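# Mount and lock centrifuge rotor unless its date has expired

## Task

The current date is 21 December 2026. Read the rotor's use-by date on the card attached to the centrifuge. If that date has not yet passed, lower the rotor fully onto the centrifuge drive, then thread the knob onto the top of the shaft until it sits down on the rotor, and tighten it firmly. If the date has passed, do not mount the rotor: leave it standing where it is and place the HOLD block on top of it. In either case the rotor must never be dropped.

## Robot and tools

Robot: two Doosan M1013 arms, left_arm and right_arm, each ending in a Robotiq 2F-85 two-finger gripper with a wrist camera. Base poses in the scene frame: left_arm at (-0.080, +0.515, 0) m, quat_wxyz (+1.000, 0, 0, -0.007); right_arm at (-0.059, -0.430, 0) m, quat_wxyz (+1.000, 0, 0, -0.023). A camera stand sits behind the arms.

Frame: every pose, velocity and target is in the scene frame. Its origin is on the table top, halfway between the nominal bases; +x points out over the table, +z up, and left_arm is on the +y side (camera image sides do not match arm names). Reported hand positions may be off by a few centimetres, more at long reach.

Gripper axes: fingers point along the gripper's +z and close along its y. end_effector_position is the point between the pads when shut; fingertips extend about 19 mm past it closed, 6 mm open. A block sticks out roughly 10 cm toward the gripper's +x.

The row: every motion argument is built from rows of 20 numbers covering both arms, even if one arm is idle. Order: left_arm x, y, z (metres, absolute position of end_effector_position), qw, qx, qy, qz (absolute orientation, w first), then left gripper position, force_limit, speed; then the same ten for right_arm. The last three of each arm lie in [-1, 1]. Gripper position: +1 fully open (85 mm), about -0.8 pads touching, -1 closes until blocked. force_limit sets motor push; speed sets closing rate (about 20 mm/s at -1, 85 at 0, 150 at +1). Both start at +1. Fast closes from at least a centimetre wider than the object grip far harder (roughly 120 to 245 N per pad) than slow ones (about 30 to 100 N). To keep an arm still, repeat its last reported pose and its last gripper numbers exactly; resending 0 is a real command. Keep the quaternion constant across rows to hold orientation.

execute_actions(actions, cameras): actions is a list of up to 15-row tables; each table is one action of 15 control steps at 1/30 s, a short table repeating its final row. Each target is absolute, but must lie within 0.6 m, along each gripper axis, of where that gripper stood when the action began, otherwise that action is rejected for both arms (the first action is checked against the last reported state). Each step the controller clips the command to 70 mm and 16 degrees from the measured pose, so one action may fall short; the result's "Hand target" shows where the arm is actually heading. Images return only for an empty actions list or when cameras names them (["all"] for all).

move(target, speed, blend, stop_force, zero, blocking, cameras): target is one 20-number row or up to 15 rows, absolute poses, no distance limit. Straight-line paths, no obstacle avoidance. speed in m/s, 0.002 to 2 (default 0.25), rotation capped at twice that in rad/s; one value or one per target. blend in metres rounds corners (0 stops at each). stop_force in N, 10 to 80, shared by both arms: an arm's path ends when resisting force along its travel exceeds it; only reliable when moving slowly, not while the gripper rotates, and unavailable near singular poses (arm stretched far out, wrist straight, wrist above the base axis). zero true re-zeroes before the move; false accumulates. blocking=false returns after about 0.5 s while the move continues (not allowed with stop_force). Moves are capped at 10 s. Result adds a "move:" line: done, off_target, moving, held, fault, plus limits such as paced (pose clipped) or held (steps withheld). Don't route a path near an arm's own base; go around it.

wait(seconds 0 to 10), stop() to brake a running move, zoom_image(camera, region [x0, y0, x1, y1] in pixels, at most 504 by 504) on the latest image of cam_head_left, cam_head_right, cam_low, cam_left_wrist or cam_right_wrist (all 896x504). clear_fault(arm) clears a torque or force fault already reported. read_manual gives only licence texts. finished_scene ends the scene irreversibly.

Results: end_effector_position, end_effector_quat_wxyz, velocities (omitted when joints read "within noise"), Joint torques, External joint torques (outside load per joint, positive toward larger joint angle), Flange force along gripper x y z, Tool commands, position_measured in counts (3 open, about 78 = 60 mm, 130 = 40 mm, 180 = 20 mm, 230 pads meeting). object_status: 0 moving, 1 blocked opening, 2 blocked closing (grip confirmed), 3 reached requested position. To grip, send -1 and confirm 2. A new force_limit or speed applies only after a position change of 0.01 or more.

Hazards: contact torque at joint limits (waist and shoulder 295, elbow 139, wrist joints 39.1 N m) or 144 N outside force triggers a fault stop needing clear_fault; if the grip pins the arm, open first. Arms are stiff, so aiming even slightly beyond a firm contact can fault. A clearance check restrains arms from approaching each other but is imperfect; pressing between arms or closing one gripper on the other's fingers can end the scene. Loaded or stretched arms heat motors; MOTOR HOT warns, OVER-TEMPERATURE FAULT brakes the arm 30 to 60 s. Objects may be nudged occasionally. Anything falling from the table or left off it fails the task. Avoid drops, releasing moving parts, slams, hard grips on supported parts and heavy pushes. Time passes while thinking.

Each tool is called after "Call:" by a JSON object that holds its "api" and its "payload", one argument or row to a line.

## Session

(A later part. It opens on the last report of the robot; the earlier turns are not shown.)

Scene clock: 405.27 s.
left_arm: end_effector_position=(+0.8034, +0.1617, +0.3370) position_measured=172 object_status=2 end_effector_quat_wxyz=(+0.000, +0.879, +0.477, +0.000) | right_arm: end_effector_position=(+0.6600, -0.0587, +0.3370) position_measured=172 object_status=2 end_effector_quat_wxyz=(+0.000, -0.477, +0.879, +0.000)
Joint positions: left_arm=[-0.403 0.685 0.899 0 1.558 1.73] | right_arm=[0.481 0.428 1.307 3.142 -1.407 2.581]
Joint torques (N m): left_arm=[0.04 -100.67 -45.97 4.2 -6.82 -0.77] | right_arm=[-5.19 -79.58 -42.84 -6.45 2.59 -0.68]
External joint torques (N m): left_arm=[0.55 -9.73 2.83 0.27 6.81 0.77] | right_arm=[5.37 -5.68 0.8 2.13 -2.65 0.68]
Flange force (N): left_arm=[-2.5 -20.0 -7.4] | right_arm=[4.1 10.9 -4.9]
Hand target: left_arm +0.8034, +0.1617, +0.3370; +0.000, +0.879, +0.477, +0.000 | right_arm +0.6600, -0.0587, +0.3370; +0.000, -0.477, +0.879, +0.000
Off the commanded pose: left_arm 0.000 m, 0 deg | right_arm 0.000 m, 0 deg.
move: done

Call:
{"api": "move", "payload": {
  "target": [
    [0.8029,0.1620,0.3366,0,0.8788,0.4772,0,-1,0.2,-1,0.6595,-0.0584,0.3366,0,0.4772,-0.8788,0,-1,0.2,-1],
    [0.7942,0.1671,0.3366,0,0.8594,0.5113,0,-1,0.2,-1,0.6684,-0.0637,0.3366,0,0.5113,-0.8594,0,-1,0.2,-1],
    [0.7852,0.1716,0.3366,0,0.8387,0.5446,0,-1,0.2,-1,0.6777,-0.0683,0.3366,0,0.5446,-0.8387,0,-1,0.2,-1],
    [0.7758,0.1753,0.3366,0,0.8166,0.5771,0,-1,0.2,-1,0.6873,-0.0721,0.3366,0,0.5771,-0.8166,0,-1,0.2,-1]
  ],
  "speed": 0.014,
  "blend": [0.0005,0.003,0.003,0],
  "blocking": false
}}

Call:
{"api": "wait", "payload": {
  "seconds": 0.6
}}

Call:
{"api": "wait", "payload": {
  "seconds": 0.6
}}

Call:
{"api": "wait", "payload": {
  "seconds": 0.6
}}

Call:
{"api": "wait", "payload": {
  "seconds": 0.6
}}

Call:
{"api": "wait", "payload": {
  "seconds": 0.6
}}

Call:
{"api": "wait", "payload": {
  "seconds": 0.6
}}

Call:
{"api": "wait", "payload": {
  "seconds": 0.6
}}

Call:
{"api": "wait", "payload": {
  "seconds": 0.6
}}

Call:
{"api": "wait", "payload": {
  "seconds": 3
}}

Scene clock: 416.63 s.
left_arm: end_effector_position=(+0.8018, +0.1627, +0.3366) position_measured=172 object_status=2 end_effector_quat_wxyz=(+0.000, +0.876, +0.482, +0.000) end_effector_velocity=(-0.003, +0.003, +0.000) end_effector_angular_velocity=(+0.001, +0.000, +0.029) | right_arm: end_effector_position=(+0.6607, -0.0591, +0.3367) position_measured=172 object_status=2 end_effector_quat_wxyz=(+0.000, -0.482, +0.876, +0.000) end_effector_velocity=(+0.002, -0.002, -0.002) end_effector_angular_velocity=(-0.003, +0.006, +0.028)
Joint positions: left_arm=[-0.403 0.681 0.906 0 1.554 1.719] | right_arm=[0.48 0.429 1.306 3.142 -1.406 2.57]
Joint velocities: left_arm=[0.001 -0.007 0.012 0.001 -0.005 -0.028] | right_arm=[-0.004 0.005 -0.004 0 -0.005 -0.032]
Joint torques (N m): left_arm=[-10.14 -93.49 -34.93 1.08 -3.42 -1.21] | right_arm=[2.68 -69.85 -34.68 -3.16 2.09 -0.66]
External joint torques (N m): left_arm=[11.47 -17.6 -8.59 3.45 3.41 1.21] | right_arm=[-2.52 -15.38 -7.32 -1.15 -2.16 0.66]
Flange force (N): left_arm=[13.0 -3.2 -21.5] | right_arm=[6.4 1.1 -18.2]
Hand target: left_arm +0.8015, +0.1628, +0.3366; +0.000, +0.876, +0.483, +0.000 | right_arm +0.6609, -0.0592, +0.3366; +0.000, -0.483, +0.876, +0.000
Tool commands: left_gripper/position=-1.0 left_gripper/force_limit=+0.2 left_gripper/speed=-1.0 right_gripper/position=-1.0 right_gripper/force_limit=+0.2 right_gripper/speed=-1.0
Off the commanded pose: left_arm 0.029 m, 13 deg | right_arm 0.030 m, 13 deg.
move: running; path passed 1 of 4 targets; blend cut to 0.0004 m at target 1

Scene clock: 417.23 s.
left_arm: end_effector_position=(+0.7999, +0.1638, +0.3366) position_measured=172 object_status=2 end_effector_quat_wxyz=(+0.000, +0.872, +0.489, +0.000) end_effector_velocity=(-0.003, +0.000, +0.001) end_effector_angular_velocity=(+0.000, -0.002, +0.026) | right_arm: end_effector_position=(+0.6626, -0.0603, +0.3366) position_measured=172 object_status=2 end_effector_quat_wxyz=(+0.000, -0.489, +0.872, +0.000) end_effector_velocity=(+0.003, -0.002, +0.001) end_effector_angular_velocity=(+0.001, -0.002, +0.029)
Joint positions: left_arm=[-0.403 0.677 0.913 0 1.551 1.703] | right_arm=[0.478 0.431 1.304 3.142 -1.407 2.551]
Joint velocities: left_arm=[-0.001 -0.008 0.011 0.001 -0.005 -0.027] | right_arm=[-0.004 0.003 -0.006 0 -0.002 -0.033]
Joint torques (N m): left_arm=[-11.59 -85.83 -31.86 0.55 -2.55 -0.57] | right_arm=[4.78 -64.55 -33.04 -2.8 2.65 -0.69]
External joint torques (N m): left_arm=[11.74 -24.57 -11.61 3.95 2.54 0.57] | right_arm=[-4.52 -21.85 -9.19 -1.53 -2.72 0.69]
Flange force (N): left_arm=[11.8 -8.0 -25.4] | right_arm=[12.6 2.2 -23.5]
Hand target: left_arm +0.7997, +0.1639, +0.3366; +0.000, +0.872, +0.490, +0.000 | right_arm +0.6628, -0.0604, +0.3366; +0.000, -0.490, +0.872, +0.000
Tool commands: left_gripper/position=-1.0 left_gripper/force_limit=+0.2 left_gripper/speed=-1.0 right_gripper/position=-1.0 right_gripper/force_limit=+0.2 right_gripper/speed=-1.0
Off the commanded pose: left_arm 0.027 m, 12 deg | right_arm 0.027 m, 12 deg.
earlier move: running; path passed 1 of 4 targets; blend cut to 0.0004 m at target 1
wait: 0.60 s; no rest

Scene clock: 417.83 s.
left_arm: end_effector_position=(+0.7980, +0.1649, +0.3366) position_measured=172 object_status=2 end_effector_quat_wxyz=(+0.000, +0.868, +0.496, +0.000) end_effector_velocity=(-0.004, +0.001, +0.000) end_effector_angular_velocity=(-0.001, +0.000, +0.026) | right_arm: end_effector_position=(+0.6645, -0.0614, +0.3366) position_measured=172 object_status=2 end_effector_quat_wxyz=(+0.000, -0.496, +0.868, +0.000) end_effector_velocity=(+0.002, -0.002, -0.001) end_effector_angular_velocity=(+0.001, +0.003, +0.026)
Joint positions: left_arm=[-0.402 0.673 0.921 0 1.548 1.686] | right_arm=[0.475 0.433 1.301 3.142 -1.408 2.532]
Joint velocities: left_arm=[-0.001 -0.008 0.013 0 -0.005 -0.027] | right_arm=[-0.004 0.002 -0.001 0.002 -0.001 -0.03]
Joint torques (N m): left_arm=[-12.44 -86.54 -33.66 0.29 -2.68 -0.62] | right_arm=[4.29 -63.76 -33.09 -2.6 3.28 -0.75]
External joint torques (N m): left_arm=[13.48 -23.88 -9.87 4.25 2.68 0.62] | right_arm=[-4.05 -22.89 -9.2 -1.75 -3.36 0.75]
Flange force (N): left_arm=[13.2 -12.4 -22.7] | right_arm=[13.2 3.6 -24.9]
Hand target: left_arm +0.7978, +0.1650, +0.3366; +0.000, +0.868, +0.497, +0.000 | right_arm +0.6647, -0.0615, +0.3366; +0.000, -0.497, +0.868, +0.000
Tool commands: left_gripper/position=-1.0 left_gripper/force_limit=+0.2 left_gripper/speed=-1.0 right_gripper/position=-1.0 right_gripper/force_limit=+0.2 right_gripper/speed=-1.0
Off the commanded pose: left_arm 0.025 m, 11 deg | right_arm 0.025 m, 11 deg.
earlier move: running; path passed 1 of 4 targets; blend cut to 0.0004 m at target 1
wait: 0.60 s; no rest

Scene clock: 418.43 s.
left_arm: end_effector_position=(+0.7962, +0.1659, +0.3366) position_measured=172 object_status=2 end_effector_quat_wxyz=(+0.000, +0.864, +0.504, +0.000) end_effector_velocity=(-0.003, +0.001, +0.000) end_effector_angular_velocity=(-0.001, +0.000, +0.026) | right_arm: end_effector_position=(+0.6664, -0.0625, +0.3366) position_measured=172 object_status=2 end_effector_quat_wxyz=(+0.000, -0.504, +0.864, +0.000) end_effector_velocity=(+0.003, -0.002, -0.002) end_effector_angular_velocity=(-0.001, +0.002, +0.028)
Joint positions: left_arm=[-0.402 0.668 0.928 0 1.545 1.67] | right_arm=[0.473 0.435 1.298 3.142 -1.409 2.513]
Joint velocities: left_arm=[0 -0.007 0.011 -0.001 -0.004 -0.026] | right_arm=[-0.004 0.004 -0.003 0 -0.002 -0.032]
Joint torques (N m): left_arm=[-11.37 -87.85 -33.15 0.45 -2.71 -1.22] | right_arm=[5.92 -65.6 -32.26 -2.48 2.95 -0.74]
External joint torques (N m): left_arm=[10.96 -20.91 -9.99 3.99 2.69 1.23] | right_arm=[-5.75 -21.23 -10.11 -1.88 -3.01 0.74]
Flange force (N): left_arm=[12.3 -5.7 -22.8] | right_arm=[10.4 -0.5 -25.1]
Hand target: left_arm +0.7960, +0.1661, +0.3366; +0.000, +0.863, +0.504, +0.000 | right_arm +0.6666, -0.0626, +0.3366; +0.000, -0.504, +0.863, +0.000
Tool commands: left_gripper/position=-1.0 left_gripper/force_limit=+0.2 left_gripper/speed=-1.0 right_gripper/position=-1.0 right_gripper/force_limit=+0.2 right_gripper/speed=-1.0
Off the commanded pose: left_arm 0.022 m, 10 deg | right_arm 0.023 m, 10 deg.
earlier move: running; path passed 1 of 4 targets; blend cut to 0.0004 m at target 1
wait: 0.60 s; no rest

Scene clock: 419.03 s.
left_arm: end_effector_position=(+0.7943, +0.1670, +0.3366) position_measured=172 object_status=2 end_effector_quat_wxyz=(+0.000, +0.860, +0.511, +0.000) end_effector_velocity=(-0.003, +0.002, +0.001) end_effector_angular_velocity=(-0.001, -0.001, +0.029) | right_arm: end_effector_position=(+0.6683, -0.0636, +0.3366) position_measured=172 object_status=2 end_effector_quat_wxyz=(+0.000, -0.511, +0.860, +0.000) end_effector_velocity=(+0.004, -0.002, +0.001) end_effector_angular_velocity=(-0.001, -0.001, +0.028)
Joint positions: left_arm=[-0.402 0.664 0.935 0 1.543 1.653] | right_arm=[0.471 0.437 1.295 3.142 -1.41 2.494]
Joint velocities: left_arm=[0.001 -0.008 0.012 -0.001 -0.005 -0.028] | right_arm=[-0.004 0.004 -0.007 -0.001 -0.002 -0.032]
Joint torques (N m): left_arm=[-10.16 -84.77 -32.95 1.04 -2.64 -0.63] | right_arm=[5.04 -67.83 -32.44 -2.69 2.25 -0.57]
External joint torques (N m): left_arm=[10.71 -24.42 -10.4 3.46 2.64 0.63] | right_arm=[-4.84 -19.27 -9.94 -1.68 -2.32 0.57]
Flange force (N): left_arm=[10.8 -11.2 -23.6] | right_arm=[7.9 -0.9 -23.2]
Hand target: left_arm +0.7941, +0.1671, +0.3366; +0.000, +0.859, +0.512, +0.000 | right_arm +0.6685, -0.0637, +0.3366; +0.000, -0.512, +0.859, +0.000
Tool commands: left_gripper/position=-1.0 left_gripper/force_limit=+0.2 left_gripper/speed=-1.0 right_gripper/position=-1.0 right_gripper/force_limit=+0.2 right_gripper/speed=-1.0
Off the commanded pose: left_arm 0.020 m, 9 deg | right_arm 0.021 m, 9 deg.
earlier move: running; path passed 1 of 4 targets; blend cut to 0.0004 m at target 1
wait: 0.60 s; no rest

Scene clock: 419.63 s.
left_arm: end_effector_position=(+0.7924, +0.1680, +0.3366) position_measured=172 object_status=2 end_effector_quat_wxyz=(+0.000, +0.855, +0.518, +0.000) end_effector_velocity=(-0.003, +0.003, -0.001) end_effector_angular_velocity=(+0.001, +0.001, +0.028) | right_arm: end_effector_position=(+0.6703, -0.0646, +0.3366) position_measured=172 object_status=2 end_effector_quat_wxyz=(+0.000, -0.518, +0.855, +0.000) end_effector_velocity=(+0.003, -0.001, +0.001) end_effector_angular_velocity=(+0.001, -0.001, +0.027)
Joint positions: left_arm=[-0.402 0.66 0.942 0 1.54 1.637] | right_arm=[0.469 0.439 1.292 3.142 -1.411 2.475]
Joint velocities: left_arm=[0.002 -0.007 0.013 0 -0.005 -0.027] | right_arm=[-0.004 0.003 -0.006 0.001 -0.002 -0.03]
Joint torques (N m): left_arm=[-11.89 -83.48 -33.54 0.56 -3.13 -1.36] | right_arm=[7.04 -66.7 -32.65 -2.42 2.91 -0.58]
External joint torques (N m): left_arm=[12.12 -24.95 -9.69 3.93 3.13 1.36] | right_arm=[-6.87 -20.27 -9.7 -1.94 -2.97 0.58]
Flange force (N): left_arm=[13.0 -13.9 -23.3] | right_arm=[10.9 -1.7 -24.2]
Hand target: left_arm +0.7922, +0.1681, +0.3366; +0.000, +0.855, +0.519, +0.000 | right_arm +0.6705, -0.0647, +0.3366; +0.000, -0.519, +0.855, +0.000
Tool commands: left_gripper/position=-1.0 left_gripper/force_limit=+0.2 left_gripper/speed=-1.0 right_gripper/position=-1.0 right_gripper/force_limit=+0.2 right_gripper/speed=-1.0
Off the commanded pose: left_arm 0.018 m, 8 deg | right_arm 0.019 m, 8 deg.
earlier move: running; path passed 2 of 4 targets; blend cut to 0.0004 m at target 1
wait: 0.60 s; no rest

Scene clock: 420.23 s.
left_arm: end_effector_position=(+0.7905, +0.1690, +0.3366) position_measured=172 object_status=2 end_effector_quat_wxyz=(+0.000, +0.851, +0.525, +0.000) end_effector_velocity=(-0.004, +0.001, +0.000) end_effector_angular_velocity=(+0.000, +0.000, +0.026) | right_arm: end_effector_position=(+0.6723, -0.0656, +0.3366) position_measured=172 object_status=2 end_effector_quat_wxyz=(+0.000, -0.525, +0.851, +0.000) end_effector_velocity=(+0.003, -0.002, +0.000) end_effector_angular_velocity=(+0.000, +0.001, +0.028)
Joint positions: left_arm=[-0.402 0.655 0.949 0 1.537 1.62] | right_arm=[0.467 0.441 1.288 3.142 -1.412 2.456]
Joint velocities: left_arm=[-0.001 -0.007 0.012 0 -0.005 -0.027] | right_arm=[-0.003 0.004 -0.005 0 -0.002 -0.031]
Joint torques (N m): left_arm=[-13.95 -86.73 -35.42 -0.03 -3.23 -0.52] | right_arm=[8.21 -66.41 -32.91 -1.91 3.44 -1.04]
External joint torques (N m): left_arm=[14.38 -21.92 -7.99 4.52 3.23 0.52] | right_arm=[-7.94 -21.27 -9.47 -2.45 -3.51 1.04]
Flange force (N): left_arm=[14.8 -13.3 -20.5] | right_arm=[12.8 -1.0 -25.0]
Hand target: left_arm +0.7903, +0.1691, +0.3366; +0.000, +0.850, +0.526, +0.000 | right_arm +0.6725, -0.0657, +0.3366; +0.000, -0.526, +0.850, +0.000
Tool commands: left_gripper/position=-1.0 left_gripper/force_limit=+0.2 left_gripper/speed=-1.0 right_gripper/position=-1.0 right_gripper/force_limit=+0.2 right_gripper/speed=-1.0
Off the commanded pose: left_arm 0.016 m, 7 deg | right_arm 0.016 m, 7 deg.
earlier move: running; path passed 2 of 4 targets; blend cut to 0.0004 m at target 1
wait: 0.60 s; no rest

Scene clock: 420.83 s.
left_arm: end_effector_position=(+0.7886, +0.1699, +0.3366) position_measured=172 object_status=2 end_effector_quat_wxyz=(+0.000, +0.847, +0.532, +0.000) end_effector_velocity=(-0.004, +0.000, -0.001) end_effector_angular_velocity=(-0.001, +0.001, +0.025) | right_arm: end_effector_position=(+0.6743, -0.0666, +0.3366) position_measured=172 object_status=2 end_effector_quat_wxyz=(+0.000, -0.532, +0.847, +0.000) end_effector_velocity=(+0.003, -0.001, +0.001) end_effector_angular_velocity=(+0.002, -0.001, +0.027)
Joint positions: left_arm=[-0.402 0.651 0.957 0 1.534 1.604] | right_arm=[0.465 0.443 1.285 3.142 -1.413 2.437]
Joint velocities: left_arm=[-0.002 -0.006 0.012 -0.001 -0.005 -0.027] | right_arm=[-0.003 0.003 -0.007 0.002 -0.002 -0.03]
Joint torques (N m): left_arm=[-13.88 -85 -34.8 -0.04 -2.39 -0.64] | right_arm=[7.8 -65.25 -33.72 -1.86 3.32 -0.53]
External joint torques (N m): left_arm=[14.4 -23.47 -8.62 4.55 2.4 0.64] | right_arm=[-7.52 -23.3 -8.92 -2.52 -3.39 0.53]
Flange force (N): left_arm=[15.1 -15.2 -20.3] | right_arm=[16.6 2.1 -24.5]
Hand target: left_arm +0.7883, +0.1700, +0.3366; +0.000, +0.846, +0.533, +0.000 | right_arm +0.6745, -0.0667, +0.3366; +0.000, -0.533, +0.846, +0.000
Tool commands: left_gripper/position=-1.0 left_gripper/force_limit=+0.2 left_gripper/speed=-1.0 right_gripper/position=-1.0 right_gripper/force_limit=+0.2 right_gripper/speed=-1.0
Off the commanded pose: left_arm 0.014 m, 6 deg | right_arm 0.014 m, 6 deg.
earlier move: running; path passed 2 of 4 targets; blend cut to 0.0004 m at target 1
wait: 0.60 s; no rest

Scene clock: 421.43 s.
left_arm: end_effector_position=(+0.7866, +0.1709, +0.3366) position_measured=172 object_status=2 end_effector_quat_wxyz=(+0.000, +0.842, +0.539, +0.000) end_effector_velocity=(-0.002, +0.003, +0.000) end_effector_angular_velocity=(+0.001, -0.001, +0.029) | right_arm: end_effector_position=(+0.6762, -0.0676, +0.3366) position_measured=172 object_status=2 end_effector_quat_wxyz=(+0.000, -0.539, +0.842, +0.000) end_effector_velocity=(+0.003, -0.002, +0.000) end_effector_angular_velocity=(-0.002, +0.001, +0.028)
Joint positions: left_arm=[-0.402 0.647 0.964 0 1.531 1.587] | right_arm=[0.462 0.445 1.282 3.142 -1.414 2.418]
Joint velocities: left_arm=[0.002 -0.007 0.012 0.001 -0.006 -0.027] | right_arm=[-0.003 0.003 -0.004 -0.001 -0.002 -0.031]
Joint torques (N m): left_arm=[-11.1 -82.45 -33.55 0.63 -3.54 -0.84] | right_arm=[7.72 -69.92 -32.77 -2.05 2.72 -0.83]
External joint torques (N m): left_arm=[11.93 -25.54 -9.86 3.89 3.54 0.84] | right_arm=[-7.51 -17.49 -9.36 -2.29 -2.78 0.83]
Flange force (N): left_arm=[13.0 -13.4 -24.5] | right_arm=[8.3 -3.8 -22.6]
Hand target: left_arm +0.7864, +0.1710, +0.3366; +0.000, +0.842, +0.540, +0.000 | right_arm +0.6764, -0.0677, +0.3366; +0.000, -0.540, +0.842, +0.000
Tool commands: left_gripper/position=-1.0 left_gripper/force_limit=+0.2 left_gripper/speed=-1.0 right_gripper/position=-1.0 right_gripper/force_limit=+0.2 right_gripper/speed=-1.0
Off the commanded pose: left_arm 0.012 m, 5 deg | right_arm 0.012 m, 5 deg.
earlier move: running; path passed 2 of 4 targets; blend cut to 0.0004 m at target 1
wait: 0.60 s; no rest

Scene clock: 424.43 s.
left_arm: end_effector_position=(+0.7767, +0.1749, +0.3366) position_measured=172 object_status=2 end_effector_quat_wxyz=(+0.000, +0.819, +0.574, +0.000) end_effector_velocity=(-0.002, +0.004, +0.000) end_effector_angular_velocity=(+0.002, +0.001, +0.030) | right_arm: end_effector_position=(+0.6864, -0.0717, +0.3366) position_measured=172 object_status=2 end_effector_quat_wxyz=(+0.000, -0.574, +0.819, +0.000) end_effector_velocity=(+0.003, -0.001, -0.002) end_effector_angular_velocity=(-0.001, +0.003, +0.030)
Joint positions: left_arm=[-0.402 0.626 0.998 0 1.517 1.503] | right_arm=[0.453 0.458 1.264 3.142 -1.42 2.325]
Joint velocities: left_arm=[0.003 -0.007 0.011 0.001 -0.004 -0.028] | right_arm=[-0.003 0.005 -0.005 0 -0.002 -0.033]
Joint torques (N m): left_arm=[-11 -83.08 -36.19 0.68 -3.06 -0.97] | right_arm=[6 -67.32 -33.37 -1.31 2.44 -0.67]
External joint torques (N m): left_arm=[11.04 -21.94 -6.81 3.77 3.06 0.97] | right_arm=[-5.79 -21.48 -9.01 -3.06 -2.49 0.67]
Flange force (N): left_arm=[13.5 -15.8 -18.6] | right_arm=[12.6 3.7 -22.5]
Hand target: left_arm +0.7765, +0.1750, +0.3366; +0.000, +0.818, +0.575, +0.000 | right_arm +0.6866, -0.0718, +0.3366; +0.000, -0.575, +0.818, +0.000
Tool commands: left_gripper/position=-1.0 left_gripper/force_limit=+0.2 left_gripper/speed=-1.0 right_gripper/position=-1.0 right_gripper/force_limit=+0.2 right_gripper/speed=-1.0
Off the commanded pose: left_arm 0.001 m, 0 deg | right_arm 0.001 m, 0 deg.
earlier move: running; path passed 3 of 4 targets; blend cut to 0.0004 m at target 1
wait: 3.00 s; no rest

Call:
{"api": "move", "payload": {
  "target": [
    [0.7758,0.1753,0.360,0,0.8166,0.5771,0,-1,0.2,-1,0.6873,-0.0721,0.360,0,0.5771,-0.8166,0,-1,0.2,-1],
    [0.7852,0.1716,0.360,0,0.8387,0.5446,0,-1,0.2,-1,0.6777,-0.0683,0.360,0,0.5446,-0.8387,0,-1,0.2,-1],
    [0.7942,0.1671,0.360,0,0.8594,0.5113,0,-1,0.2,-1,0.6684,-0.0637,0.360,0,0.5113,-0.8594,0,-1,0.2,-1],
    [0.8029,0.1620,0.360,0,0.8788,0.4772,0,-1,0.2,-1,0.6595,-0.0584,0.360,0,0.4772,-0.8788,0,-1,0.2,-1]
  ],
  "speed": 0.04,
  "blend": [0.003,0.003,0.003,0]
}}

Call:
{"api": "move", "payload": {
  "target": [
    [0.8029,0.1620,0.335,0,0.8788,0.4772,0,-1,0.2,-1,0.6595,-0.0584,0.335,0,0.4772,-0.8788,0,-1,0.2,-1]
  ],
  "speed": 0.006,
  "stop_force": 15
}}

Scene clock: 436.83 s.
left_arm: end_effector_position=(+0.8029, +0.1620, +0.3600) position_measured=172 object_status=2 end_effector_quat_wxyz=(+0.000, +0.879, +0.477, +0.000) | right_arm: end_effector_position=(+0.6595, -0.0584, +0.3600) position_measured=172 object_status=2 end_effector_quat_wxyz=(+0.000, -0.477, +0.879, +0.000)
Joint positions: left_arm=[-0.403 0.684 0.859 0 1.598 1.73] | right_arm=[0.481 0.422 1.274 3.142 -1.446 2.582]
Joint torques (N m): left_arm=[0.27 -139.18 -61.44 4.21 -1.44 -0.7] | right_arm=[3.78 -116.55 -61.21 -3.62 -1.25 -0.55]
External joint torques (N m): left_arm=[0.48 28.79 18.25 0.27 1.43 0.7] | right_arm=[-3.64 31.45 18.88 -0.73 1.18 0.55]
Flange force (N): left_arm=[0.7 -2.8 30.2] | right_arm=[-2.9 -6.0 36.9]
Hand target: left_arm +0.8029, +0.1620, +0.3600; +0.000, +0.879, +0.477, +0.000 | right_arm +0.6595, -0.0584, +0.3600; +0.000, -0.477, +0.879, +0.000
Off the commanded pose: left_arm 0.000 m, 0 deg | right_arm 0.000 m, 0 deg.
earlier move: done; blend cut to 0.0004 m at target 1
move: done

Scene clock: 441.23 s.
left_arm: end_effector_position=(+0.8029, +0.1620, +0.3374) position_measured=172 object_status=2 end_effector_quat_wxyz=(+0.000, +0.879, +0.477, +0.000) | right_arm: end_effector_position=(+0.6595, -0.0584, +0.3374) position_measured=172 object_status=2 end_effector_quat_wxyz=(+0.000, -0.477, +0.879, +0.000)
Joint positions: left_arm=[-0.403 0.684 0.9 0 1.557 1.73] | right_arm=[0.481 0.427 1.307 3.142 -1.407 2.582]
Joint torques (N m): left_arm=[-2.7 -119.01 -51.33 3.29 -2.71 -0.77] | right_arm=[3.45 -97.14 -51.03 -3.59 0.48 -0.6]
External joint torques (N m): left_arm=[2.95 8.24 7.92 1.21 2.7 0.77] | right_arm=[-3.21 11.39 8.85 -0.73 -0.56 0.6]
Flange force (N): left_arm=[2.5 -7.4 9.3] | right_arm=[3.6 -1.7 14.7]
Hand target: left_arm +0.8029, +0.1620, +0.3374; +0.000, +0.879, +0.477, +0.000 | right_arm +0.6595, -0.0584, +0.3374; +0.000, -0.477, +0.879, +0.000
Off the commanded pose: left_arm 0.002 m, 0 deg | right_arm 0.002 m, 0 deg.
move: contact (left_arm, right_arm)

Call:
{"api": "move", "payload": {
  "target": [
    [0.8029,0.1620,0.345,0,0.8788,0.4772,0,-1,0.2,-1,0.6595,-0.0584,0.345,0,0.4772,-0.8788,0,-1,0.2,-1],
    [0.7852,0.1716,0.345,0,0.8387,0.5446,0,-1,0.2,-1,0.6777,-0.0683,0.345,0,0.5446,-0.8387,0,-1,0.2,-1]
  ],
  "speed": 0.04
}}

Call:
{"api": "move", "payload": {
  "target": [0.7852,0.1716,0.33,0,0.8387,0.5446,0,-1,0.2,-1,0.6777,-0.0683,0.33,0,0.5446,-0.8387,0,-1,0.2,-1],
  "speed": 0.006,
  "stop_force": 13
}}

Call:
{"api": "move", "payload": {
  "target": [
    [0.7852,0.1716,0.342,0,0.8387,0.5446,0,-1,0.2,-1,0.6777,-0.0683,0.342,0,0.5446,-0.8387,0,-1,0.2,-1],
    [0.7810,0.1733,0.342,0,0.8290,0.5592,0,-1,0.2,-1,0.6820,-0.0701,0.342,0,0.5592,-0.8290,0,-1,0.2,-1]
  ],
  "speed": 0.03
}}

Call:
{"api": "move", "payload": {
  "target": [0.7810,0.1733,0.33,0,0.8290,0.5592,0,-1,0.2,-1,0.6820,-0.0701,0.33,0,0.5592,-0.8290,0,-1,0.2,-1],
  "speed": 0.006,
  "stop_force": 13
}}

Scene clock: 452.20 s.
left_arm: end_effector_position=(+0.7852, +0.1715, +0.3450) position_measured=172 object_status=2 end_effector_quat_wxyz=(+0.000, +0.839, +0.545, +0.000) | right_arm: end_effector_position=(+0.6777, -0.0683, +0.3450) position_measured=172 object_status=2 end_effector_quat_wxyz=(+0.000, -0.545, +0.839, +0.000)
Joint positions: left_arm=[-0.401 0.643 0.955 0 1.544 1.575] | right_arm=[0.461 0.445 1.267 3.142 -1.429 2.405]
Joint torques (N m): left_arm=[-6.98 -135.03 -61.54 2.02 -1.41 -0.72] | right_arm=[7.62 -117.23 -63.63 -2.12 0.48 -0.68]
External joint torques (N m): left_arm=[7.47 27.1 18.03 2.49 1.41 0.72] | right_arm=[-7.33 28.21 20.71 -2.29 -0.55 0.68]
Flange force (N): left_arm=[8.6 -4.0 29.6] | right_arm=[8.3 -3.6 35.9]
Hand target: left_arm +0.7852, +0.1716, +0.3450; +0.000, +0.839, +0.545, +0.000 | right_arm +0.6777, -0.0683, +0.3450; +0.000, -0.545, +0.839, +0.000
Off the commanded pose: left_arm 0.000 m, 0 deg | right_arm 0.000 m, 0 deg.
move: done

Scene clock: 454.10 s.
left_arm: end_effector_position=(+0.7853, +0.1716, +0.3373) position_measured=172 object_status=2 end_effector_quat_wxyz=(+0.000, +0.839, +0.545, +0.000) | right_arm: end_effector_position=(+0.6777, -0.0683, +0.3374) position_measured=172 object_status=2 end_effector_quat_wxyz=(+0.000, -0.545, +0.839, +0.000)
Joint positions: left_arm=[-0.401 0.644 0.968 0 1.53 1.575] | right_arm=[0.461 0.447 1.278 3.142 -1.416 2.405]
Joint torques (N m): left_arm=[-5.5 -114.49 -51 2.39 -2.79 -0.73] | right_arm=[4.51 -98.64 -51.79 -2.93 1.29 -0.66]
External joint torques (N m): left_arm=[5.48 6.5 7.38 2.12 2.79 0.73] | right_arm=[-4.29 11.1 9.46 -1.42 -1.34 0.66]
Flange force (N): left_arm=[6.4 -7.7 7.9] | right_arm=[5.9 -0.8 14.1]
Hand target: left_arm +0.7852, +0.1716, +0.3373; +0.000, +0.839, +0.545, +0.000 | right_arm +0.6777, -0.0683, +0.3374; +0.000, -0.545, +0.839, +0.000
Off the commanded pose: left_arm 0.007 m, 0 deg | right_arm 0.007 m, 0 deg.
move: contact (left_arm, right_arm)

Scene clock: 455.50 s.
left_arm: end_effector_position=(+0.7810, +0.1733, +0.3420) position_measured=172 object_status=2 end_effector_quat_wxyz=(+0.000, +0.829, +0.559, +0.000) | right_arm: end_effector_position=(+0.6820, -0.0701, +0.3420) position_measured=172 object_status=2 end_effector_quat_wxyz=(+0.000, -0.559, +0.829, +0.000)
Joint positions: left_arm=[-0.402 0.635 0.975 0 1.532 1.539] | right_arm=[0.457 0.451 1.264 3.142 -1.427 2.365]
Joint torques (N m): left_arm=[-7 -133.79 -61.49 1.88 -1.45 -0.68] | right_arm=[7.44 -118.1 -63.59 -2.06 0.52 -0.56]
External joint torques (N m): left_arm=[7.2 27.26 18.17 2.6 1.45 0.68] | right_arm=[-7.18 29.7 21.13 -2.3 -0.58 0.56]
Flange force (N): left_arm=[8.5 -3.5 29.8] | right_arm=[7.5 -4.1 36.8]
Hand target: left_arm +0.7810, +0.1733, +0.3420; +0.000, +0.829, +0.559, +0.000 | right_arm +0.6820, -0.0701, +0.3420; +0.000, -0.559, +0.829, +0.000
Off the commanded pose: left_arm 0.000 m, 0 deg | right_arm 0.000 m, 0 deg.
move: done

Scene clock: 457.70 s.
left_arm: end_effector_position=(+0.7810, +0.1733, +0.3324) position_measured=172 object_status=2 end_effector_quat_wxyz=(+0.000, +0.829, +0.559, +0.000) | right_arm: end_effector_position=(+0.6820, -0.0701, +0.3325) position_measured=172 object_status=2 end_effector_quat_wxyz=(+0.000, -0.559, +0.829, +0.000)
Joint positions: left_arm=[-0.402 0.635 0.99 0 1.516 1.539] | right_arm=[0.457 0.453 1.278 3.142 -1.411 2.365]
Joint torques (N m): left_arm=[-5.9 -115.93 -52.9 2.26 -3.24 -0.68] | right_arm=[8.18 -96.72 -53.77 -1.82 3.33 -0.53]
External joint torques (N m): left_arm=[5.85 8.91 9.37 2.23 3.23 0.68] | right_arm=[-7.95 8.49 11.64 -2.51 -3.4 0.53]
Flange force (N): left_arm=[7.0 -8.5 10.5] | right_arm=[15.2 1.6 13.0]
Hand target: left_arm +0.7810, +0.1733, +0.3324; +0.000, +0.829, +0.559, +0.000 | right_arm +0.6820, -0.0701, +0.3325; +0.000, -0.559, +0.829, +0.000
Off the commanded pose: left_arm 0.002 m, 0 deg | right_arm 0.003 m, 0 deg.
move: contact (left_arm, right_arm)

Call:
{"api": "move", "payload": {
  "target": [0.7810,0.1733,0.329,0,0.8290,0.5592,0,-1,0.2,-1,0.6820,-0.0701,0.329,0,0.5592,-0.8290,0,-1,0.2,-1],
  "speed": 0.005,
  "stop_force": 25
}}

Scene clock: 460.53 s.
left_arm: end_effector_position=(+0.7810, +0.1733, +0.3319) position_measured=172 object_status=2 end_effector_quat_wxyz=(+0.000, +0.829, +0.559, +0.000) | right_arm: end_effector_position=(+0.6820, -0.0701, +0.3320) position_measured=172 object_status=2 end_effector_quat_wxyz=(+0.000, -0.559, +0.829, +0.000)
Joint positions: left_arm=[-0.402 0.635 0.992 0 1.514 1.539] | right_arm=[0.457 0.453 1.278 3.142 -1.41 2.365]
Joint torques (N m): left_arm=[-2.35 -91.51 -41.72 3.36 -5.64 -0.6] | right_arm=[6.84 -69.93 -40.89 -1.99 6.46 -0.51]
External joint torques (N m): left_arm=[2.27 -15.16 -1.56 1.12 5.65 0.6] | right_arm=[-6.64 -18.26 -1.51 -2.37 -6.51 0.51]
Flange force (N): left_arm=[3.0 -17.0 -13.9] | right_arm=[21.0 9.0 -18.0]
Hand target: left_arm +0.7810, +0.1733, +0.3318; +0.000, +0.829, +0.559, +0.000 | right_arm +0.6820, -0.0701, +0.3320; +0.000, -0.559, +0.829, +0.000
Off the commanded pose: left_arm 0.003 m, 0 deg | right_arm 0.003 m, 0 deg.
move: contact (left_arm, right_arm)

Call:
{"api": "move", "payload": {
  "target": [
    [0.7805,0.1732,0.3330,0,0.8290,0.5592,0,-1,0.2,-1,0.6815,-0.0702,0.3330,0,0.5592,-0.8290,0,-1,0.2,-1],
    [0.7784,0.1740,0.333,0,0.8241,0.5664,0,-1,0.2,-1,0.6836,-0.0710,0.333,0,0.5664,-0.8241,0,-1,0.2,-1]
  ],
  "speed": 0.01
}}

Call:
{"api": "move", "payload": {
  "target": [0.7784,0.1740,0.328,0,0.8241,0.5664,0,-1,0.2,-1,0.6836,-0.0710,0.328,0,0.5664,-0.8241,0,-1,0.2,-1],
  "speed": 0.005,
  "stop_force": 25
}}

Scene clock: 464.83 s.
left_arm: end_effector_position=(+0.7784, +0.1740, +0.3330) position_measured=172 object_status=2 end_effector_quat_wxyz=(+0.000, +0.824, +0.566, +0.000) | right_arm: end_effector_position=(+0.6836, -0.0710, +0.3330) position_measured=172 object_status=2 end_effector_quat_wxyz=(+0.000, -0.566, +0.824, +0.000)
Joint positions: left_arm=[-0.402 0.63 0.998 0 1.514 1.521] | right_arm=[0.455 0.455 1.274 3.142 -1.413 2.346]
Joint torques (N m): left_arm=[-8.56 -133.28 -60.39 1.43 -0.74 -0.64] | right_arm=[8.53 -118.8 -63.3 -1.43 0.06 -0.67]
External joint torques (N m): left_arm=[9.39 27.59 17.34 3.04 0.74 0.64] | right_arm=[-8.32 30.78 21.2 -2.91 -0.12 0.67]
Flange force (N): left_arm=[10.9 -0.6 29.7] | right_arm=[7.6 -5.6 38.0]
Hand target: left_arm +0.7784, +0.1740, +0.3330; +0.000, +0.824, +0.566, +0.000 | right_arm +0.6836, -0.0710, +0.3330; +0.000, -0.566, +0.824, +0.000
Off the commanded pose: left_arm 0.000 m, 0 deg | right_arm 0.000 m, 0 deg.
move: done

Scene clock: 465.63 s.
left_arm: end_effector_position=(+0.7784, +0.1739, +0.3322) position_measured=172 object_status=2 end_effector_quat_wxyz=(+0.000, +0.824, +0.566, +0.000) | right_arm: end_effector_position=(+0.6836, -0.0711, +0.3322) position_measured=172 object_status=2 end_effector_quat_wxyz=(+0.000, -0.566, +0.824, +0.000)
Joint positions: left_arm=[-0.402 0.63 1 0 1.511 1.521] | right_arm=[0.455 0.455 1.275 3.142 -1.411 2.346]
Joint torques (N m): left_arm=[-3.06 -110.19 -48.09 2.98 -1.77 -0.62] | right_arm=[12.93 -92.96 -51.2 0.18 3.38 -0.48]
External joint torques (N m): left_arm=[3.19 4.19 4.87 1.48 1.78 0.62] | right_arm=[-12.71 3.82 8.63 -4.57 -3.43 0.48]
Flange force (N): left_arm=[4.2 -5.0 5.2] | right_arm=[19.6 -2.0 7.4]
Hand target: left_arm +0.7784, +0.1739, +0.3321; +0.000, +0.824, +0.566, +0.000 | right_arm +0.6836, -0.0711, +0.3322; +0.000, -0.566, +0.824, +0.000
Off the commanded pose: left_arm 0.004 m, 0 deg | right_arm 0.004 m, 0 deg.
move: contact (left_arm, right_arm)

Call:
{"api": "move", "payload": {
  "target": [
    [0.7721,0.1763,0.3325,0,0.8090,0.5878,0,-1,0.2,-1,0.6901,-0.0733,0.3325,0,0.5878,-0.8090,0,-1,0.2,-1],
    [0.7640,0.1789,0.3325,0,0.7880,0.6157,0,-1,0.2,-1,0.6995,-0.0758,0.3325,0,0.6157,-0.7880,0,-1,0.2,-1]
  ],
  "speed": 0.03,
  "blend": [0.003,0],
  "cameras": ["cam_head_left","cam_head_right"]
}}

Call:
{"api": "move", "payload": {
  "target": [0.7640,0.1789,0.328,0,0.7880,0.6157,0,-1,0.2,-1,0.6995,-0.0758,0.328,0,0.6157,-0.7880,0,-1,0.2,-1],
  "speed": 0.005,
  "stop_force": 20
}}

Call:
{"api": "zoom_image", "payload": {
  "camera": "cam_head_left",
  "region": [370, 150, 490, 250]
}}

Scene clock: 473.97 s.
left_arm: end_effector_position=(+0.7640, +0.1789, +0.3325) position_measured=172 object_status=2 end_effector_quat_wxyz=(+0.000, +0.788, +0.616, +0.000) | right_arm: end_effector_position=(+0.6995, -0.0758, +0.3325) position_measured=172 object_status=2 end_effector_quat_wxyz=(+0.000, -0.616, +0.788, +0.000)
Joint positions: left_arm=[-0.404 0.602 1.046 0 1.494 1.398] | right_arm=[0.442 0.476 1.244 3.142 -1.422 2.211]
Joint torques (N m): left_arm=[-5.61 -119.06 -55.96 2.13 -2.51 -0.65] | right_arm=[8.54 -107.98 -56.76 -1.49 1.69 -0.48]
External joint torques (N m): left_arm=[6.26 15.43 12.76 2.35 2.53 0.65] | right_arm=[-8.32 17.58 14.4 -2.88 -1.74 0.48]
Flange force (N): left_arm=[8.4 -5.7 17.8] | right_arm=[11.0 -1.2 22.1]
Hand target: left_arm +0.7640, +0.1789, +0.3325; +0.000, +0.788, +0.616, +0.000 | right_arm +0.6995, -0.0758, +0.3325; +0.000, -0.616, +0.788, +0.000
Off the commanded pose: left_arm 0.000 m, 0 deg | right_arm 0.000 m, 0 deg.
move: done
Images, in order (width x height): cam_head_left 896x504, cam_head_right 896x504.

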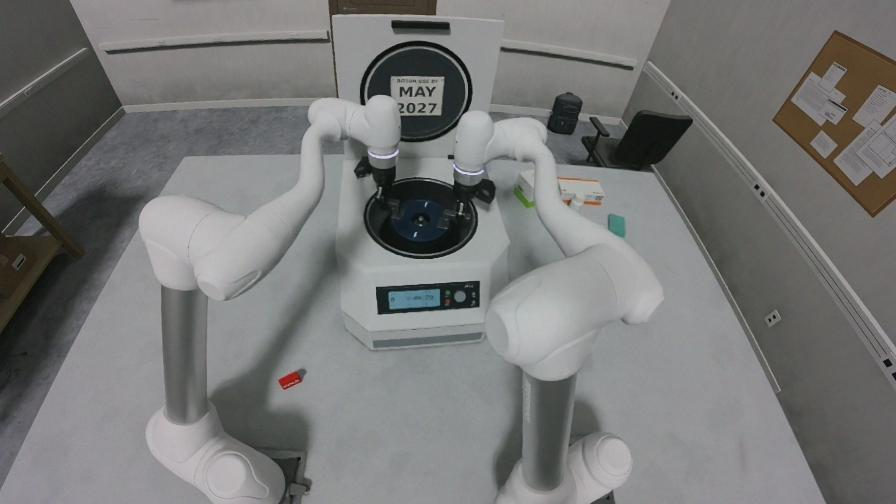

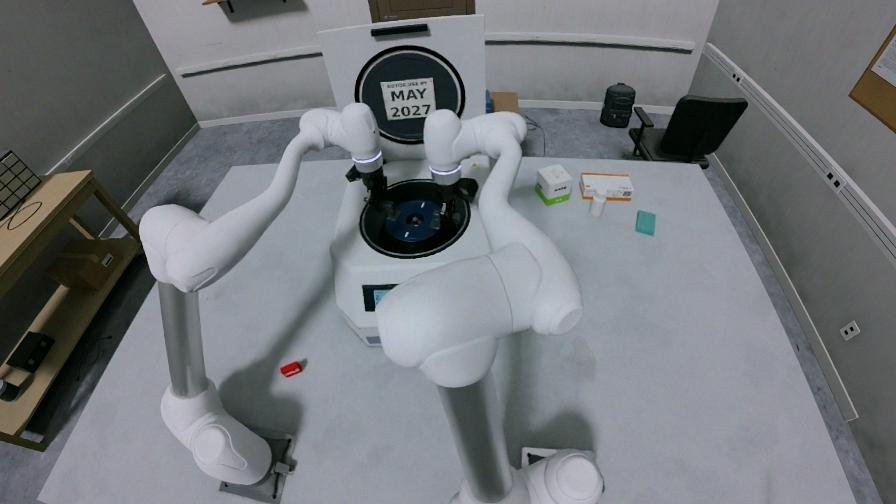

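Scene clock: 474.73 s.
left_arm: end_effector_position=(+0.7640, +0.1789, +0.3321) position_measured=172 object_status=2 end_effector_quat_wxyz=(+0.000, +0.788, +0.616, +0.000) | right_arm: end_effector_position=(+0.6994, -0.0758, +0.3320) position_measured=172 object_status=2 end_effector_quat_wxyz=(+0.000, -0.616, +0.788, +0.000)
Joint positions: left_arm=[-0.404 0.601 1.047 0 1.493 1.398] | right_arm=[0.442 0.476 1.245 3.142 -1.422 2.211]
Joint torques (N m): left_arm=[-2.87 -98.94 -46.61 3.09 -4.55 -0.61] | right_arm=[7.73 -83.84 -44.75 -1.61 3.89 -0.52]
External joint torques (N m): left_arm=[2.41 -5.06 3.19 1.38 4.56 0.61] | right_arm=[-7.49 -6.08 2.59 -2.73 -3.93 0.52]
Flange force (N): left_arm=[5.1 -13.0 -3.5] | right_arm=[15.2 5.5 -4.5]
Hand target: left_arm +0.7640, +0.1789, +0.3320; +0.000, +0.788, +0.616, +0.000 | right_arm +0.6994, -0.0758, +0.3320; +0.000, -0.616, +0.788, +0.000
Off the commanded pose: left_arm 0.004 m, 0 deg | right_arm 0.004 m, 0 deg.
move: contact (left_arm, right_arm)

Scaled by 4.200.
This view is cut from an older image: the scene may have changed since it was taken.

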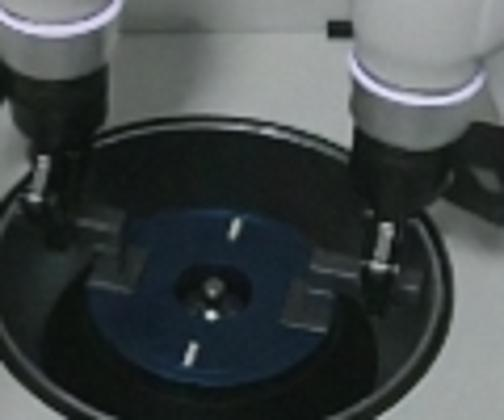

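Call:
{"api": "move", "payload": {
  "target": [
    [0.7640,0.1789,0.3322,0,0.7880,0.6157,0,-1,0.2,-1,0.6995,-0.0758,0.3322,0,0.6157,-0.7880,0,-1,0.2,-1],
    [0.7640,0.1789,0.3322,0,0.7880,0.6157,0,0.9,0.2,-1,0.6995,-0.0758,0.3322,0,0.6157,-0.7880,0,0.9,0.2,-1],
    [0.7640,0.1789,0.3322,0,0.7880,0.6157,0,0.9,0.2,-1,0.6995,-0.0758,0.3322,0,0.6157,-0.7880,0,0.9,0.2,-1]
  ],
  "speed": 0.02,
  "cameras": ["cam_left_wrist","cam_right_wrist"]
}}

Scene clock: 486.67 s.
left_arm: end_effector_position=(+0.7640, +0.1789, +0.3322) position_measured=16 object_status=3 end_effector_quat_wxyz=(+0.000, +0.788, +0.616, +0.000) | right_arm: end_effector_position=(+0.6995, -0.0758, +0.3322) position_measured=16 object_status=3 end_effector_quat_wxyz=(+0.000, -0.616, +0.788, +0.000)
Joint positions: left_arm=[-0.404 0.602 1.046 0 1.494 1.398] | right_arm=[0.442 0.476 1.244 3.142 -1.422 2.211]
Joint torques (N m): left_arm=[-1.9 -98.67 -39.6 3.89 -0.4 0.11] | right_arm=[0.09 -91.19 -42.95 -4 -0.05 0.09]
External joint torques (N m): left_arm=[2.4 -5.64 -3.87 0.62 0.41 -0.11] | right_arm=[0.07 1.75 1.03 -0.33 0 -0.09]
Flange force (N): left_arm=[2.3 2.2 -7.6] | right_arm=[-0.2 -0.3 1.9]
Hand target: left_arm +0.7640, +0.1789, +0.3322; +0.000, +0.788, +0.616, +0.000 | right_arm +0.6995, -0.0758, +0.3322; +0.000, -0.616, +0.788, +0.000
Off the commanded pose: left_arm 0.000 m, 0 deg | right_arm 0.000 m, 0 deg.
move: done
Images, in order (width x height): cam_left_wrist 896x504, cam_right_wrist 896x504.

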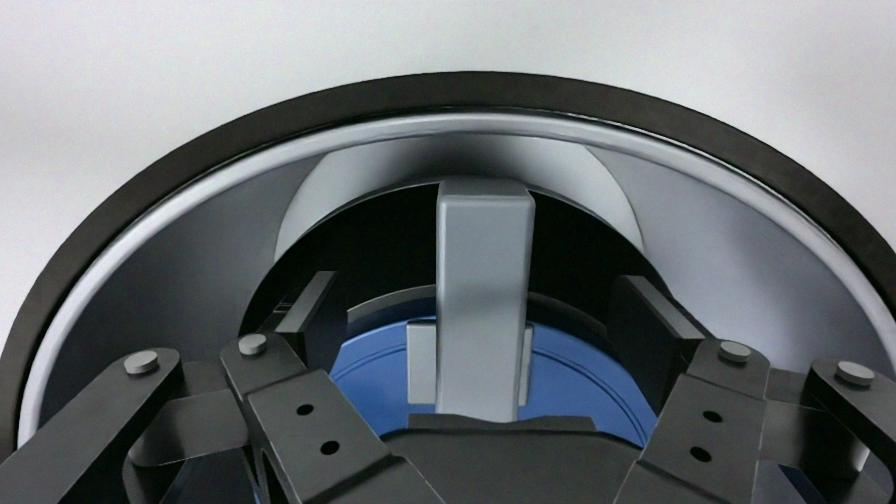

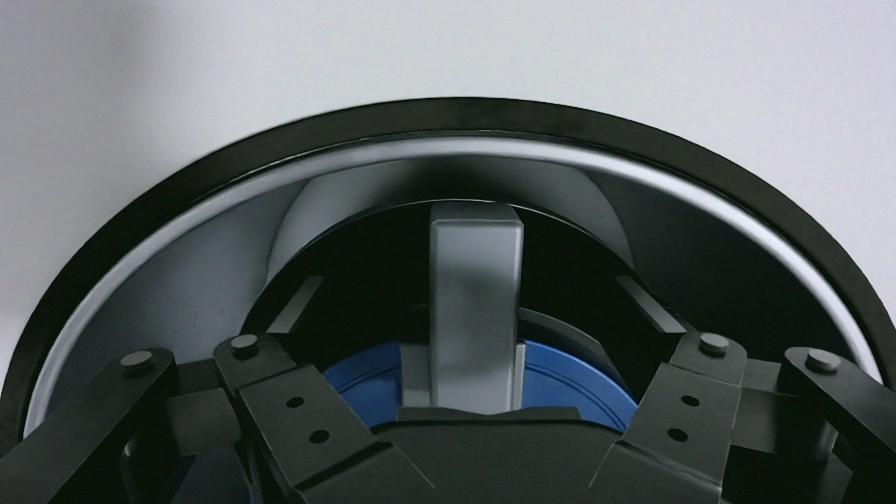

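Call:
{"api": "move", "payload": {
  "target": [
    [0.7640,0.1789,0.46,0,0.7880,0.6157,0,0.9,0.2,-1,0.6995,-0.0758,0.46,0,0.6157,-0.7880,0,0.9,0.2,-1],
    [0.60,0.20,0.50,0,0.3,0.954,0,1,1,1,0.5,-0.40,0.50,0,0.7071,-0.7071,0,1,1,1]
  ],
  "speed": 0.15
}}

Call:
{"api": "move", "payload": {
  "target": [0.56,0.06,0.48,0,0,1,0,1,1,1,0.5,-0.40,0.40,0,0.7071,-0.7071,0,1,1,1],
  "speed": 0.2,
  "cameras": ["all"]
}}

Call:
{"api": "zoom_image", "payload": {
  "camera": "cam_left_wrist",
  "region": [300, 150, 600, 400]
}}

Scene clock: 496.03 s.
left_arm: end_effector_position=(+0.6000, +0.2000, +0.5000) position_measured=3 object_status=3 end_effector_quat_wxyz=(+0.000, +0.300, +0.954, +0.000) | right_arm: end_effector_position=(+0.5000, -0.4000, +0.5000) position_measured=3 object_status=3 end_effector_quat_wxyz=(+0.000, +0.707, -0.707, +0.000)
Joint positions: left_arm=[-0.466 0.315 1.173 0 1.654 0.129] | right_arm=[0.039 0 1.542 3.142 -1.599 1.564]
Joint torques (N m): left_arm=[-1.99 -72.91 -39.48 3.83 -0.34 0.11] | right_arm=[-0.63 -44.5 -43.39 -3.91 0.12 0.16]
External joint torques (N m): left_arm=[1.88 -3.62 -3.7 0.57 0.42 -0.11] | right_arm=[0.8 0.96 0.39 -0.53 -0.14 -0.16]
Flange force (N): left_arm=[-2.3 2.8 -7.6] | right_arm=[-1.2 -0.9 0.4]
Hand target: left_arm +0.6000, +0.2000, +0.5000; +0.000, +0.300, +0.954, +0.000 | right_arm +0.5000, -0.4000, +0.5000; +0.000, +0.707, -0.707, +0.000
Off the commanded pose: left_arm 0.000 m, 0 deg | right_arm 0.000 m, 0 deg.
move: done

Scene clock: 497.97 s.
left_arm: end_effector_position=(+0.5600, +0.0600, +0.4800) position_measured=3 object_status=3 end_effector_quat_wxyz=(+0.000, +0.000, +1.000, +0.000) | right_arm: end_effector_position=(+0.5000, -0.4000, +0.4000) position_measured=3 object_status=3 end_effector_quat_wxyz=(+0.000, +0.707, -0.707, +0.000)
Joint positions: left_arm=[-0.648 0.376 1.125 0 1.641 -0.662] | right_arm=[0.039 0.01 1.712 3.142 -1.42 1.564]
Joint torques (N m): left_arm=[-1.79 -78.86 -39.42 3.78 -0.35 0.07] | right_arm=[-0.08 -45.21 -43.06 -3.9 0.12 0.14]
External joint torques (N m): left_arm=[1.79 -2.94 -3.56 0.55 0.41 -0.07] | right_arm=[0.19 1.86 0.74 -0.48 -0.13 -0.14]
Flange force (N): left_arm=[-4.6 -0.6 -7.4] | right_arm=[-0.2 -1.8 1.4]
Hand target: left_arm +0.5600, +0.0600, +0.4800; +0.000, +0.000, +1.000, +0.000 | right_arm +0.5000, -0.4000, +0.4000; +0.000, +0.707, -0.707, +0.000
Off the commanded pose: left_arm 0.000 m, 0 deg | right_arm 0.000 m, 0 deg.
move: done

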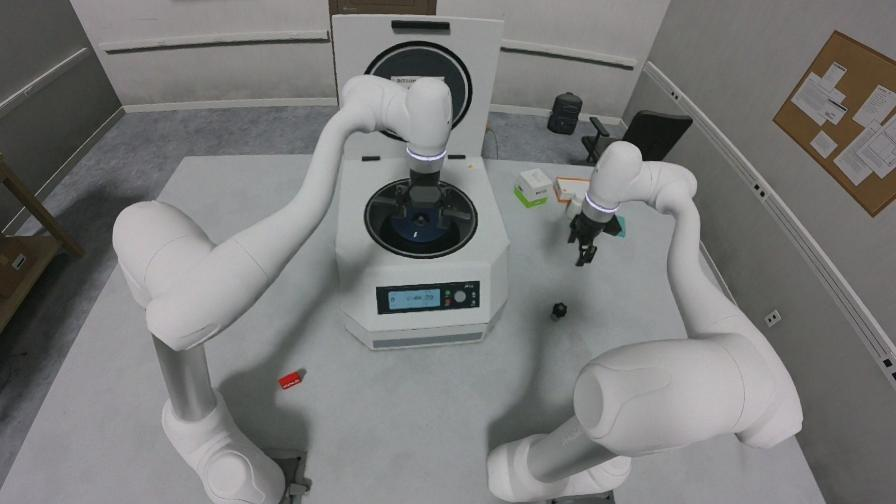

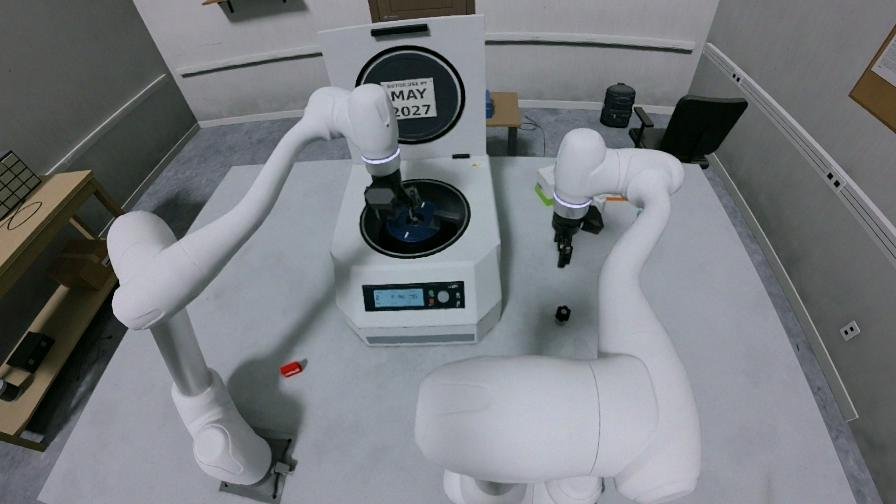

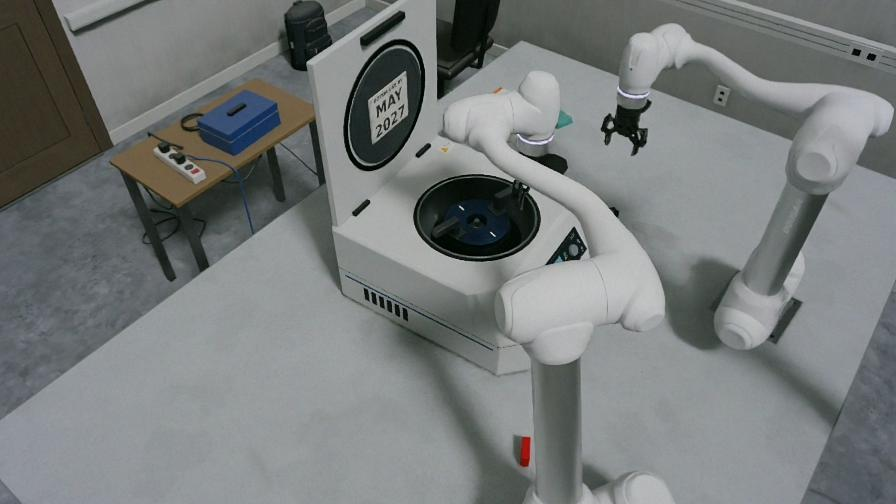

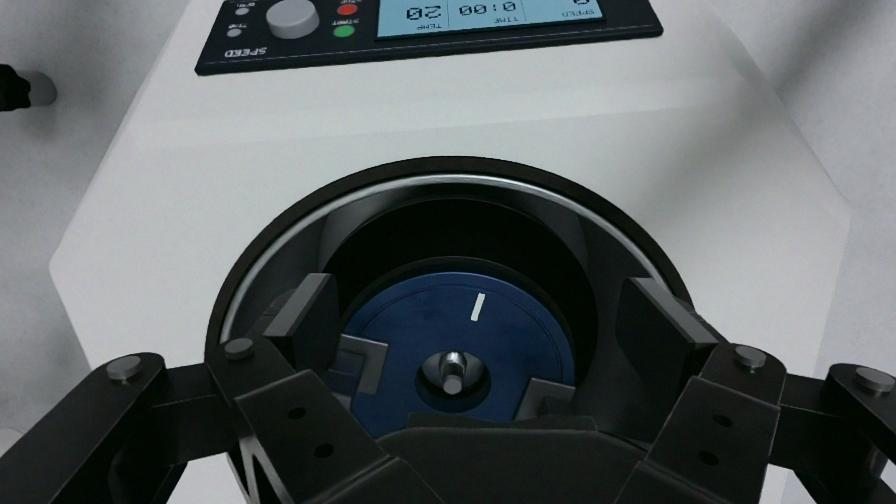

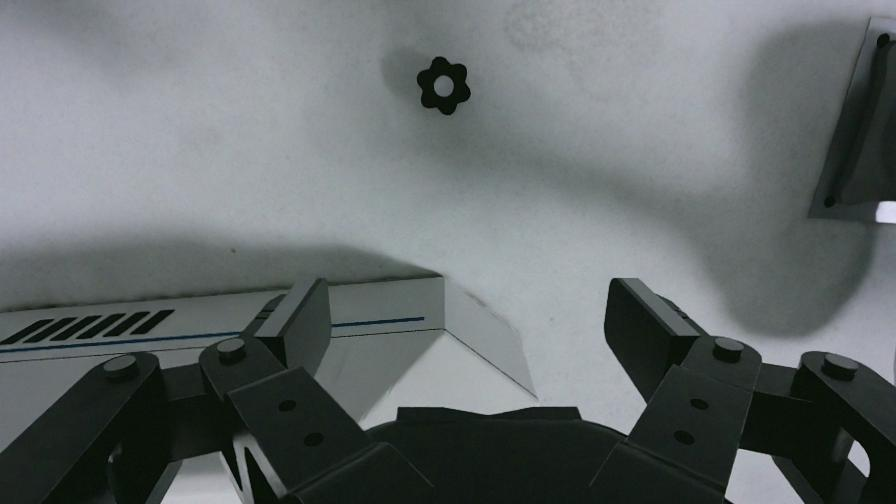

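Scaled by 1.680.

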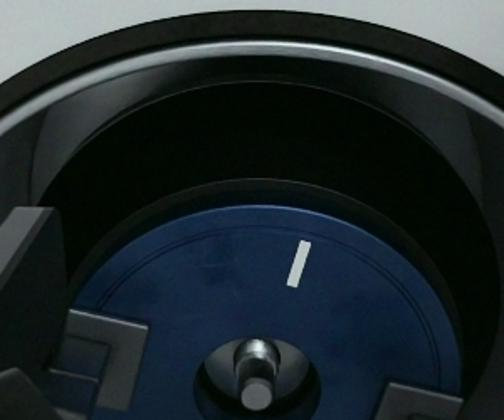

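Call:
{"api": "zoom_image", "payload": {
  "camera": "cam_right_wrist",
  "region": [390, 40, 500, 130]
}}

Call:
{"api": "zoom_image", "payload": {
  "camera": "cam_low",
  "region": [570, 180, 650, 240]
}}

Call:
{"api": "zoom_image", "payload": {
  "camera": "cam_left_wrist",
  "region": [0, 40, 120, 140]
}}

Scaled by 4.582.

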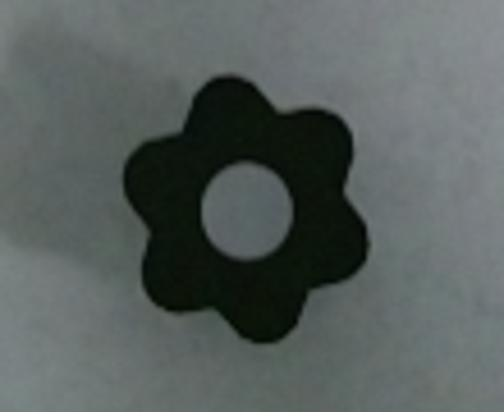

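Scaled by 6.300.

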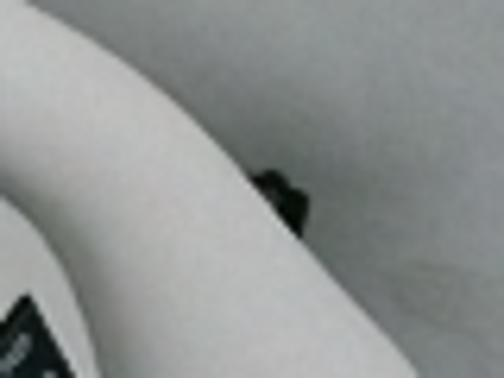

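Scaled by 4.200.

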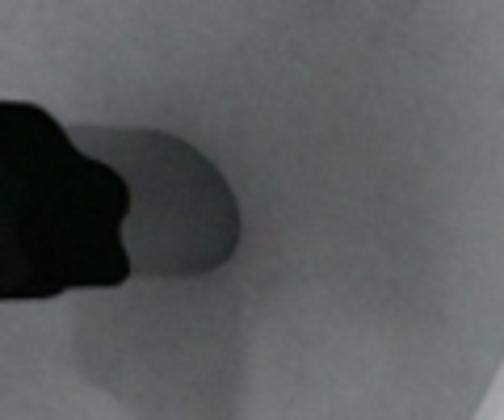

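Call:
{"api": "move", "payload": {
  "target": [0.56,0.06,0.48,0,0,1,0,1,1,1,0.515,-0.44,0.25,0,0.749,-0.6626,0,1,1,1],
  "speed": 0.2,
  "cameras": ["cam_right_wrist"]
}}

Call:
{"api": "zoom_image", "payload": {
  "camera": "cam_right_wrist",
  "region": [350, 150, 550, 310]
}}

Scene clock: 510.47 s.
left_arm: end_effector_position=(+0.5600, +0.0600, +0.4800) position_measured=3 object_status=3 end_effector_quat_wxyz=(+0.000, +0.000, +1.000, +0.000) | right_arm: end_effector_position=(+0.5150, -0.4400, +0.2500) position_measured=3 object_status=3 end_effector_quat_wxyz=(+0.000, +0.749, -0.663, +0.000)
Joint positions: left_arm=[-0.648 0.376 1.125 0 1.641 -0.662] | right_arm=[-0.031 0.103 1.893 3.142 -1.145 1.372]
Joint torques (N m): left_arm=[-1.99 -78.95 -39.64 3.75 -0.35 0.12] | right_arm=[-0.21 -51.3 -39.65 -3.7 0.06 0.14]
External joint torques (N m): left_arm=[1.8 -3.37 -3.47 0.59 0.41 -0.11] | right_arm=[0.32 1.61 0.54 -0.34 -0.04 -0.14]
Flange force (N): left_arm=[-3.8 0.0 -7.2] | right_arm=[-0.1 -1.6 1.7]
Hand target: left_arm +0.5600, +0.0600, +0.4800; +0.000, +0.000, +1.000, +0.000 | right_arm +0.5150, -0.4400, +0.2500; +0.000, +0.749, -0.663, +0.000
Off the commanded pose: left_arm 0.000 m, 0 deg | right_arm 0.000 m, 0 deg.
move: done
Images, in order (width x height): cam_right_wrist 896x504.

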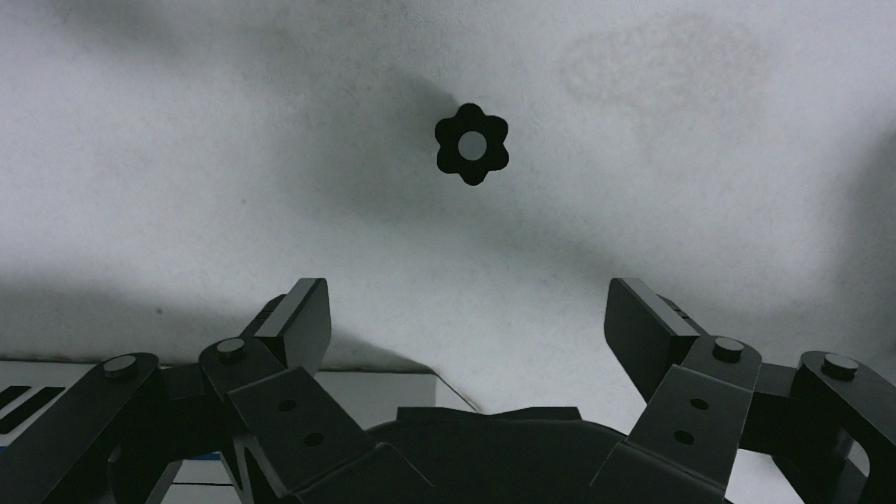

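Scaled by 2.520.

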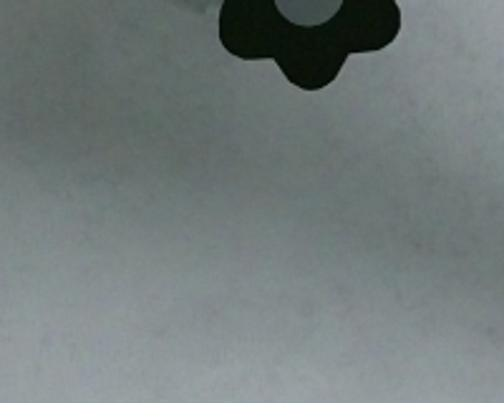

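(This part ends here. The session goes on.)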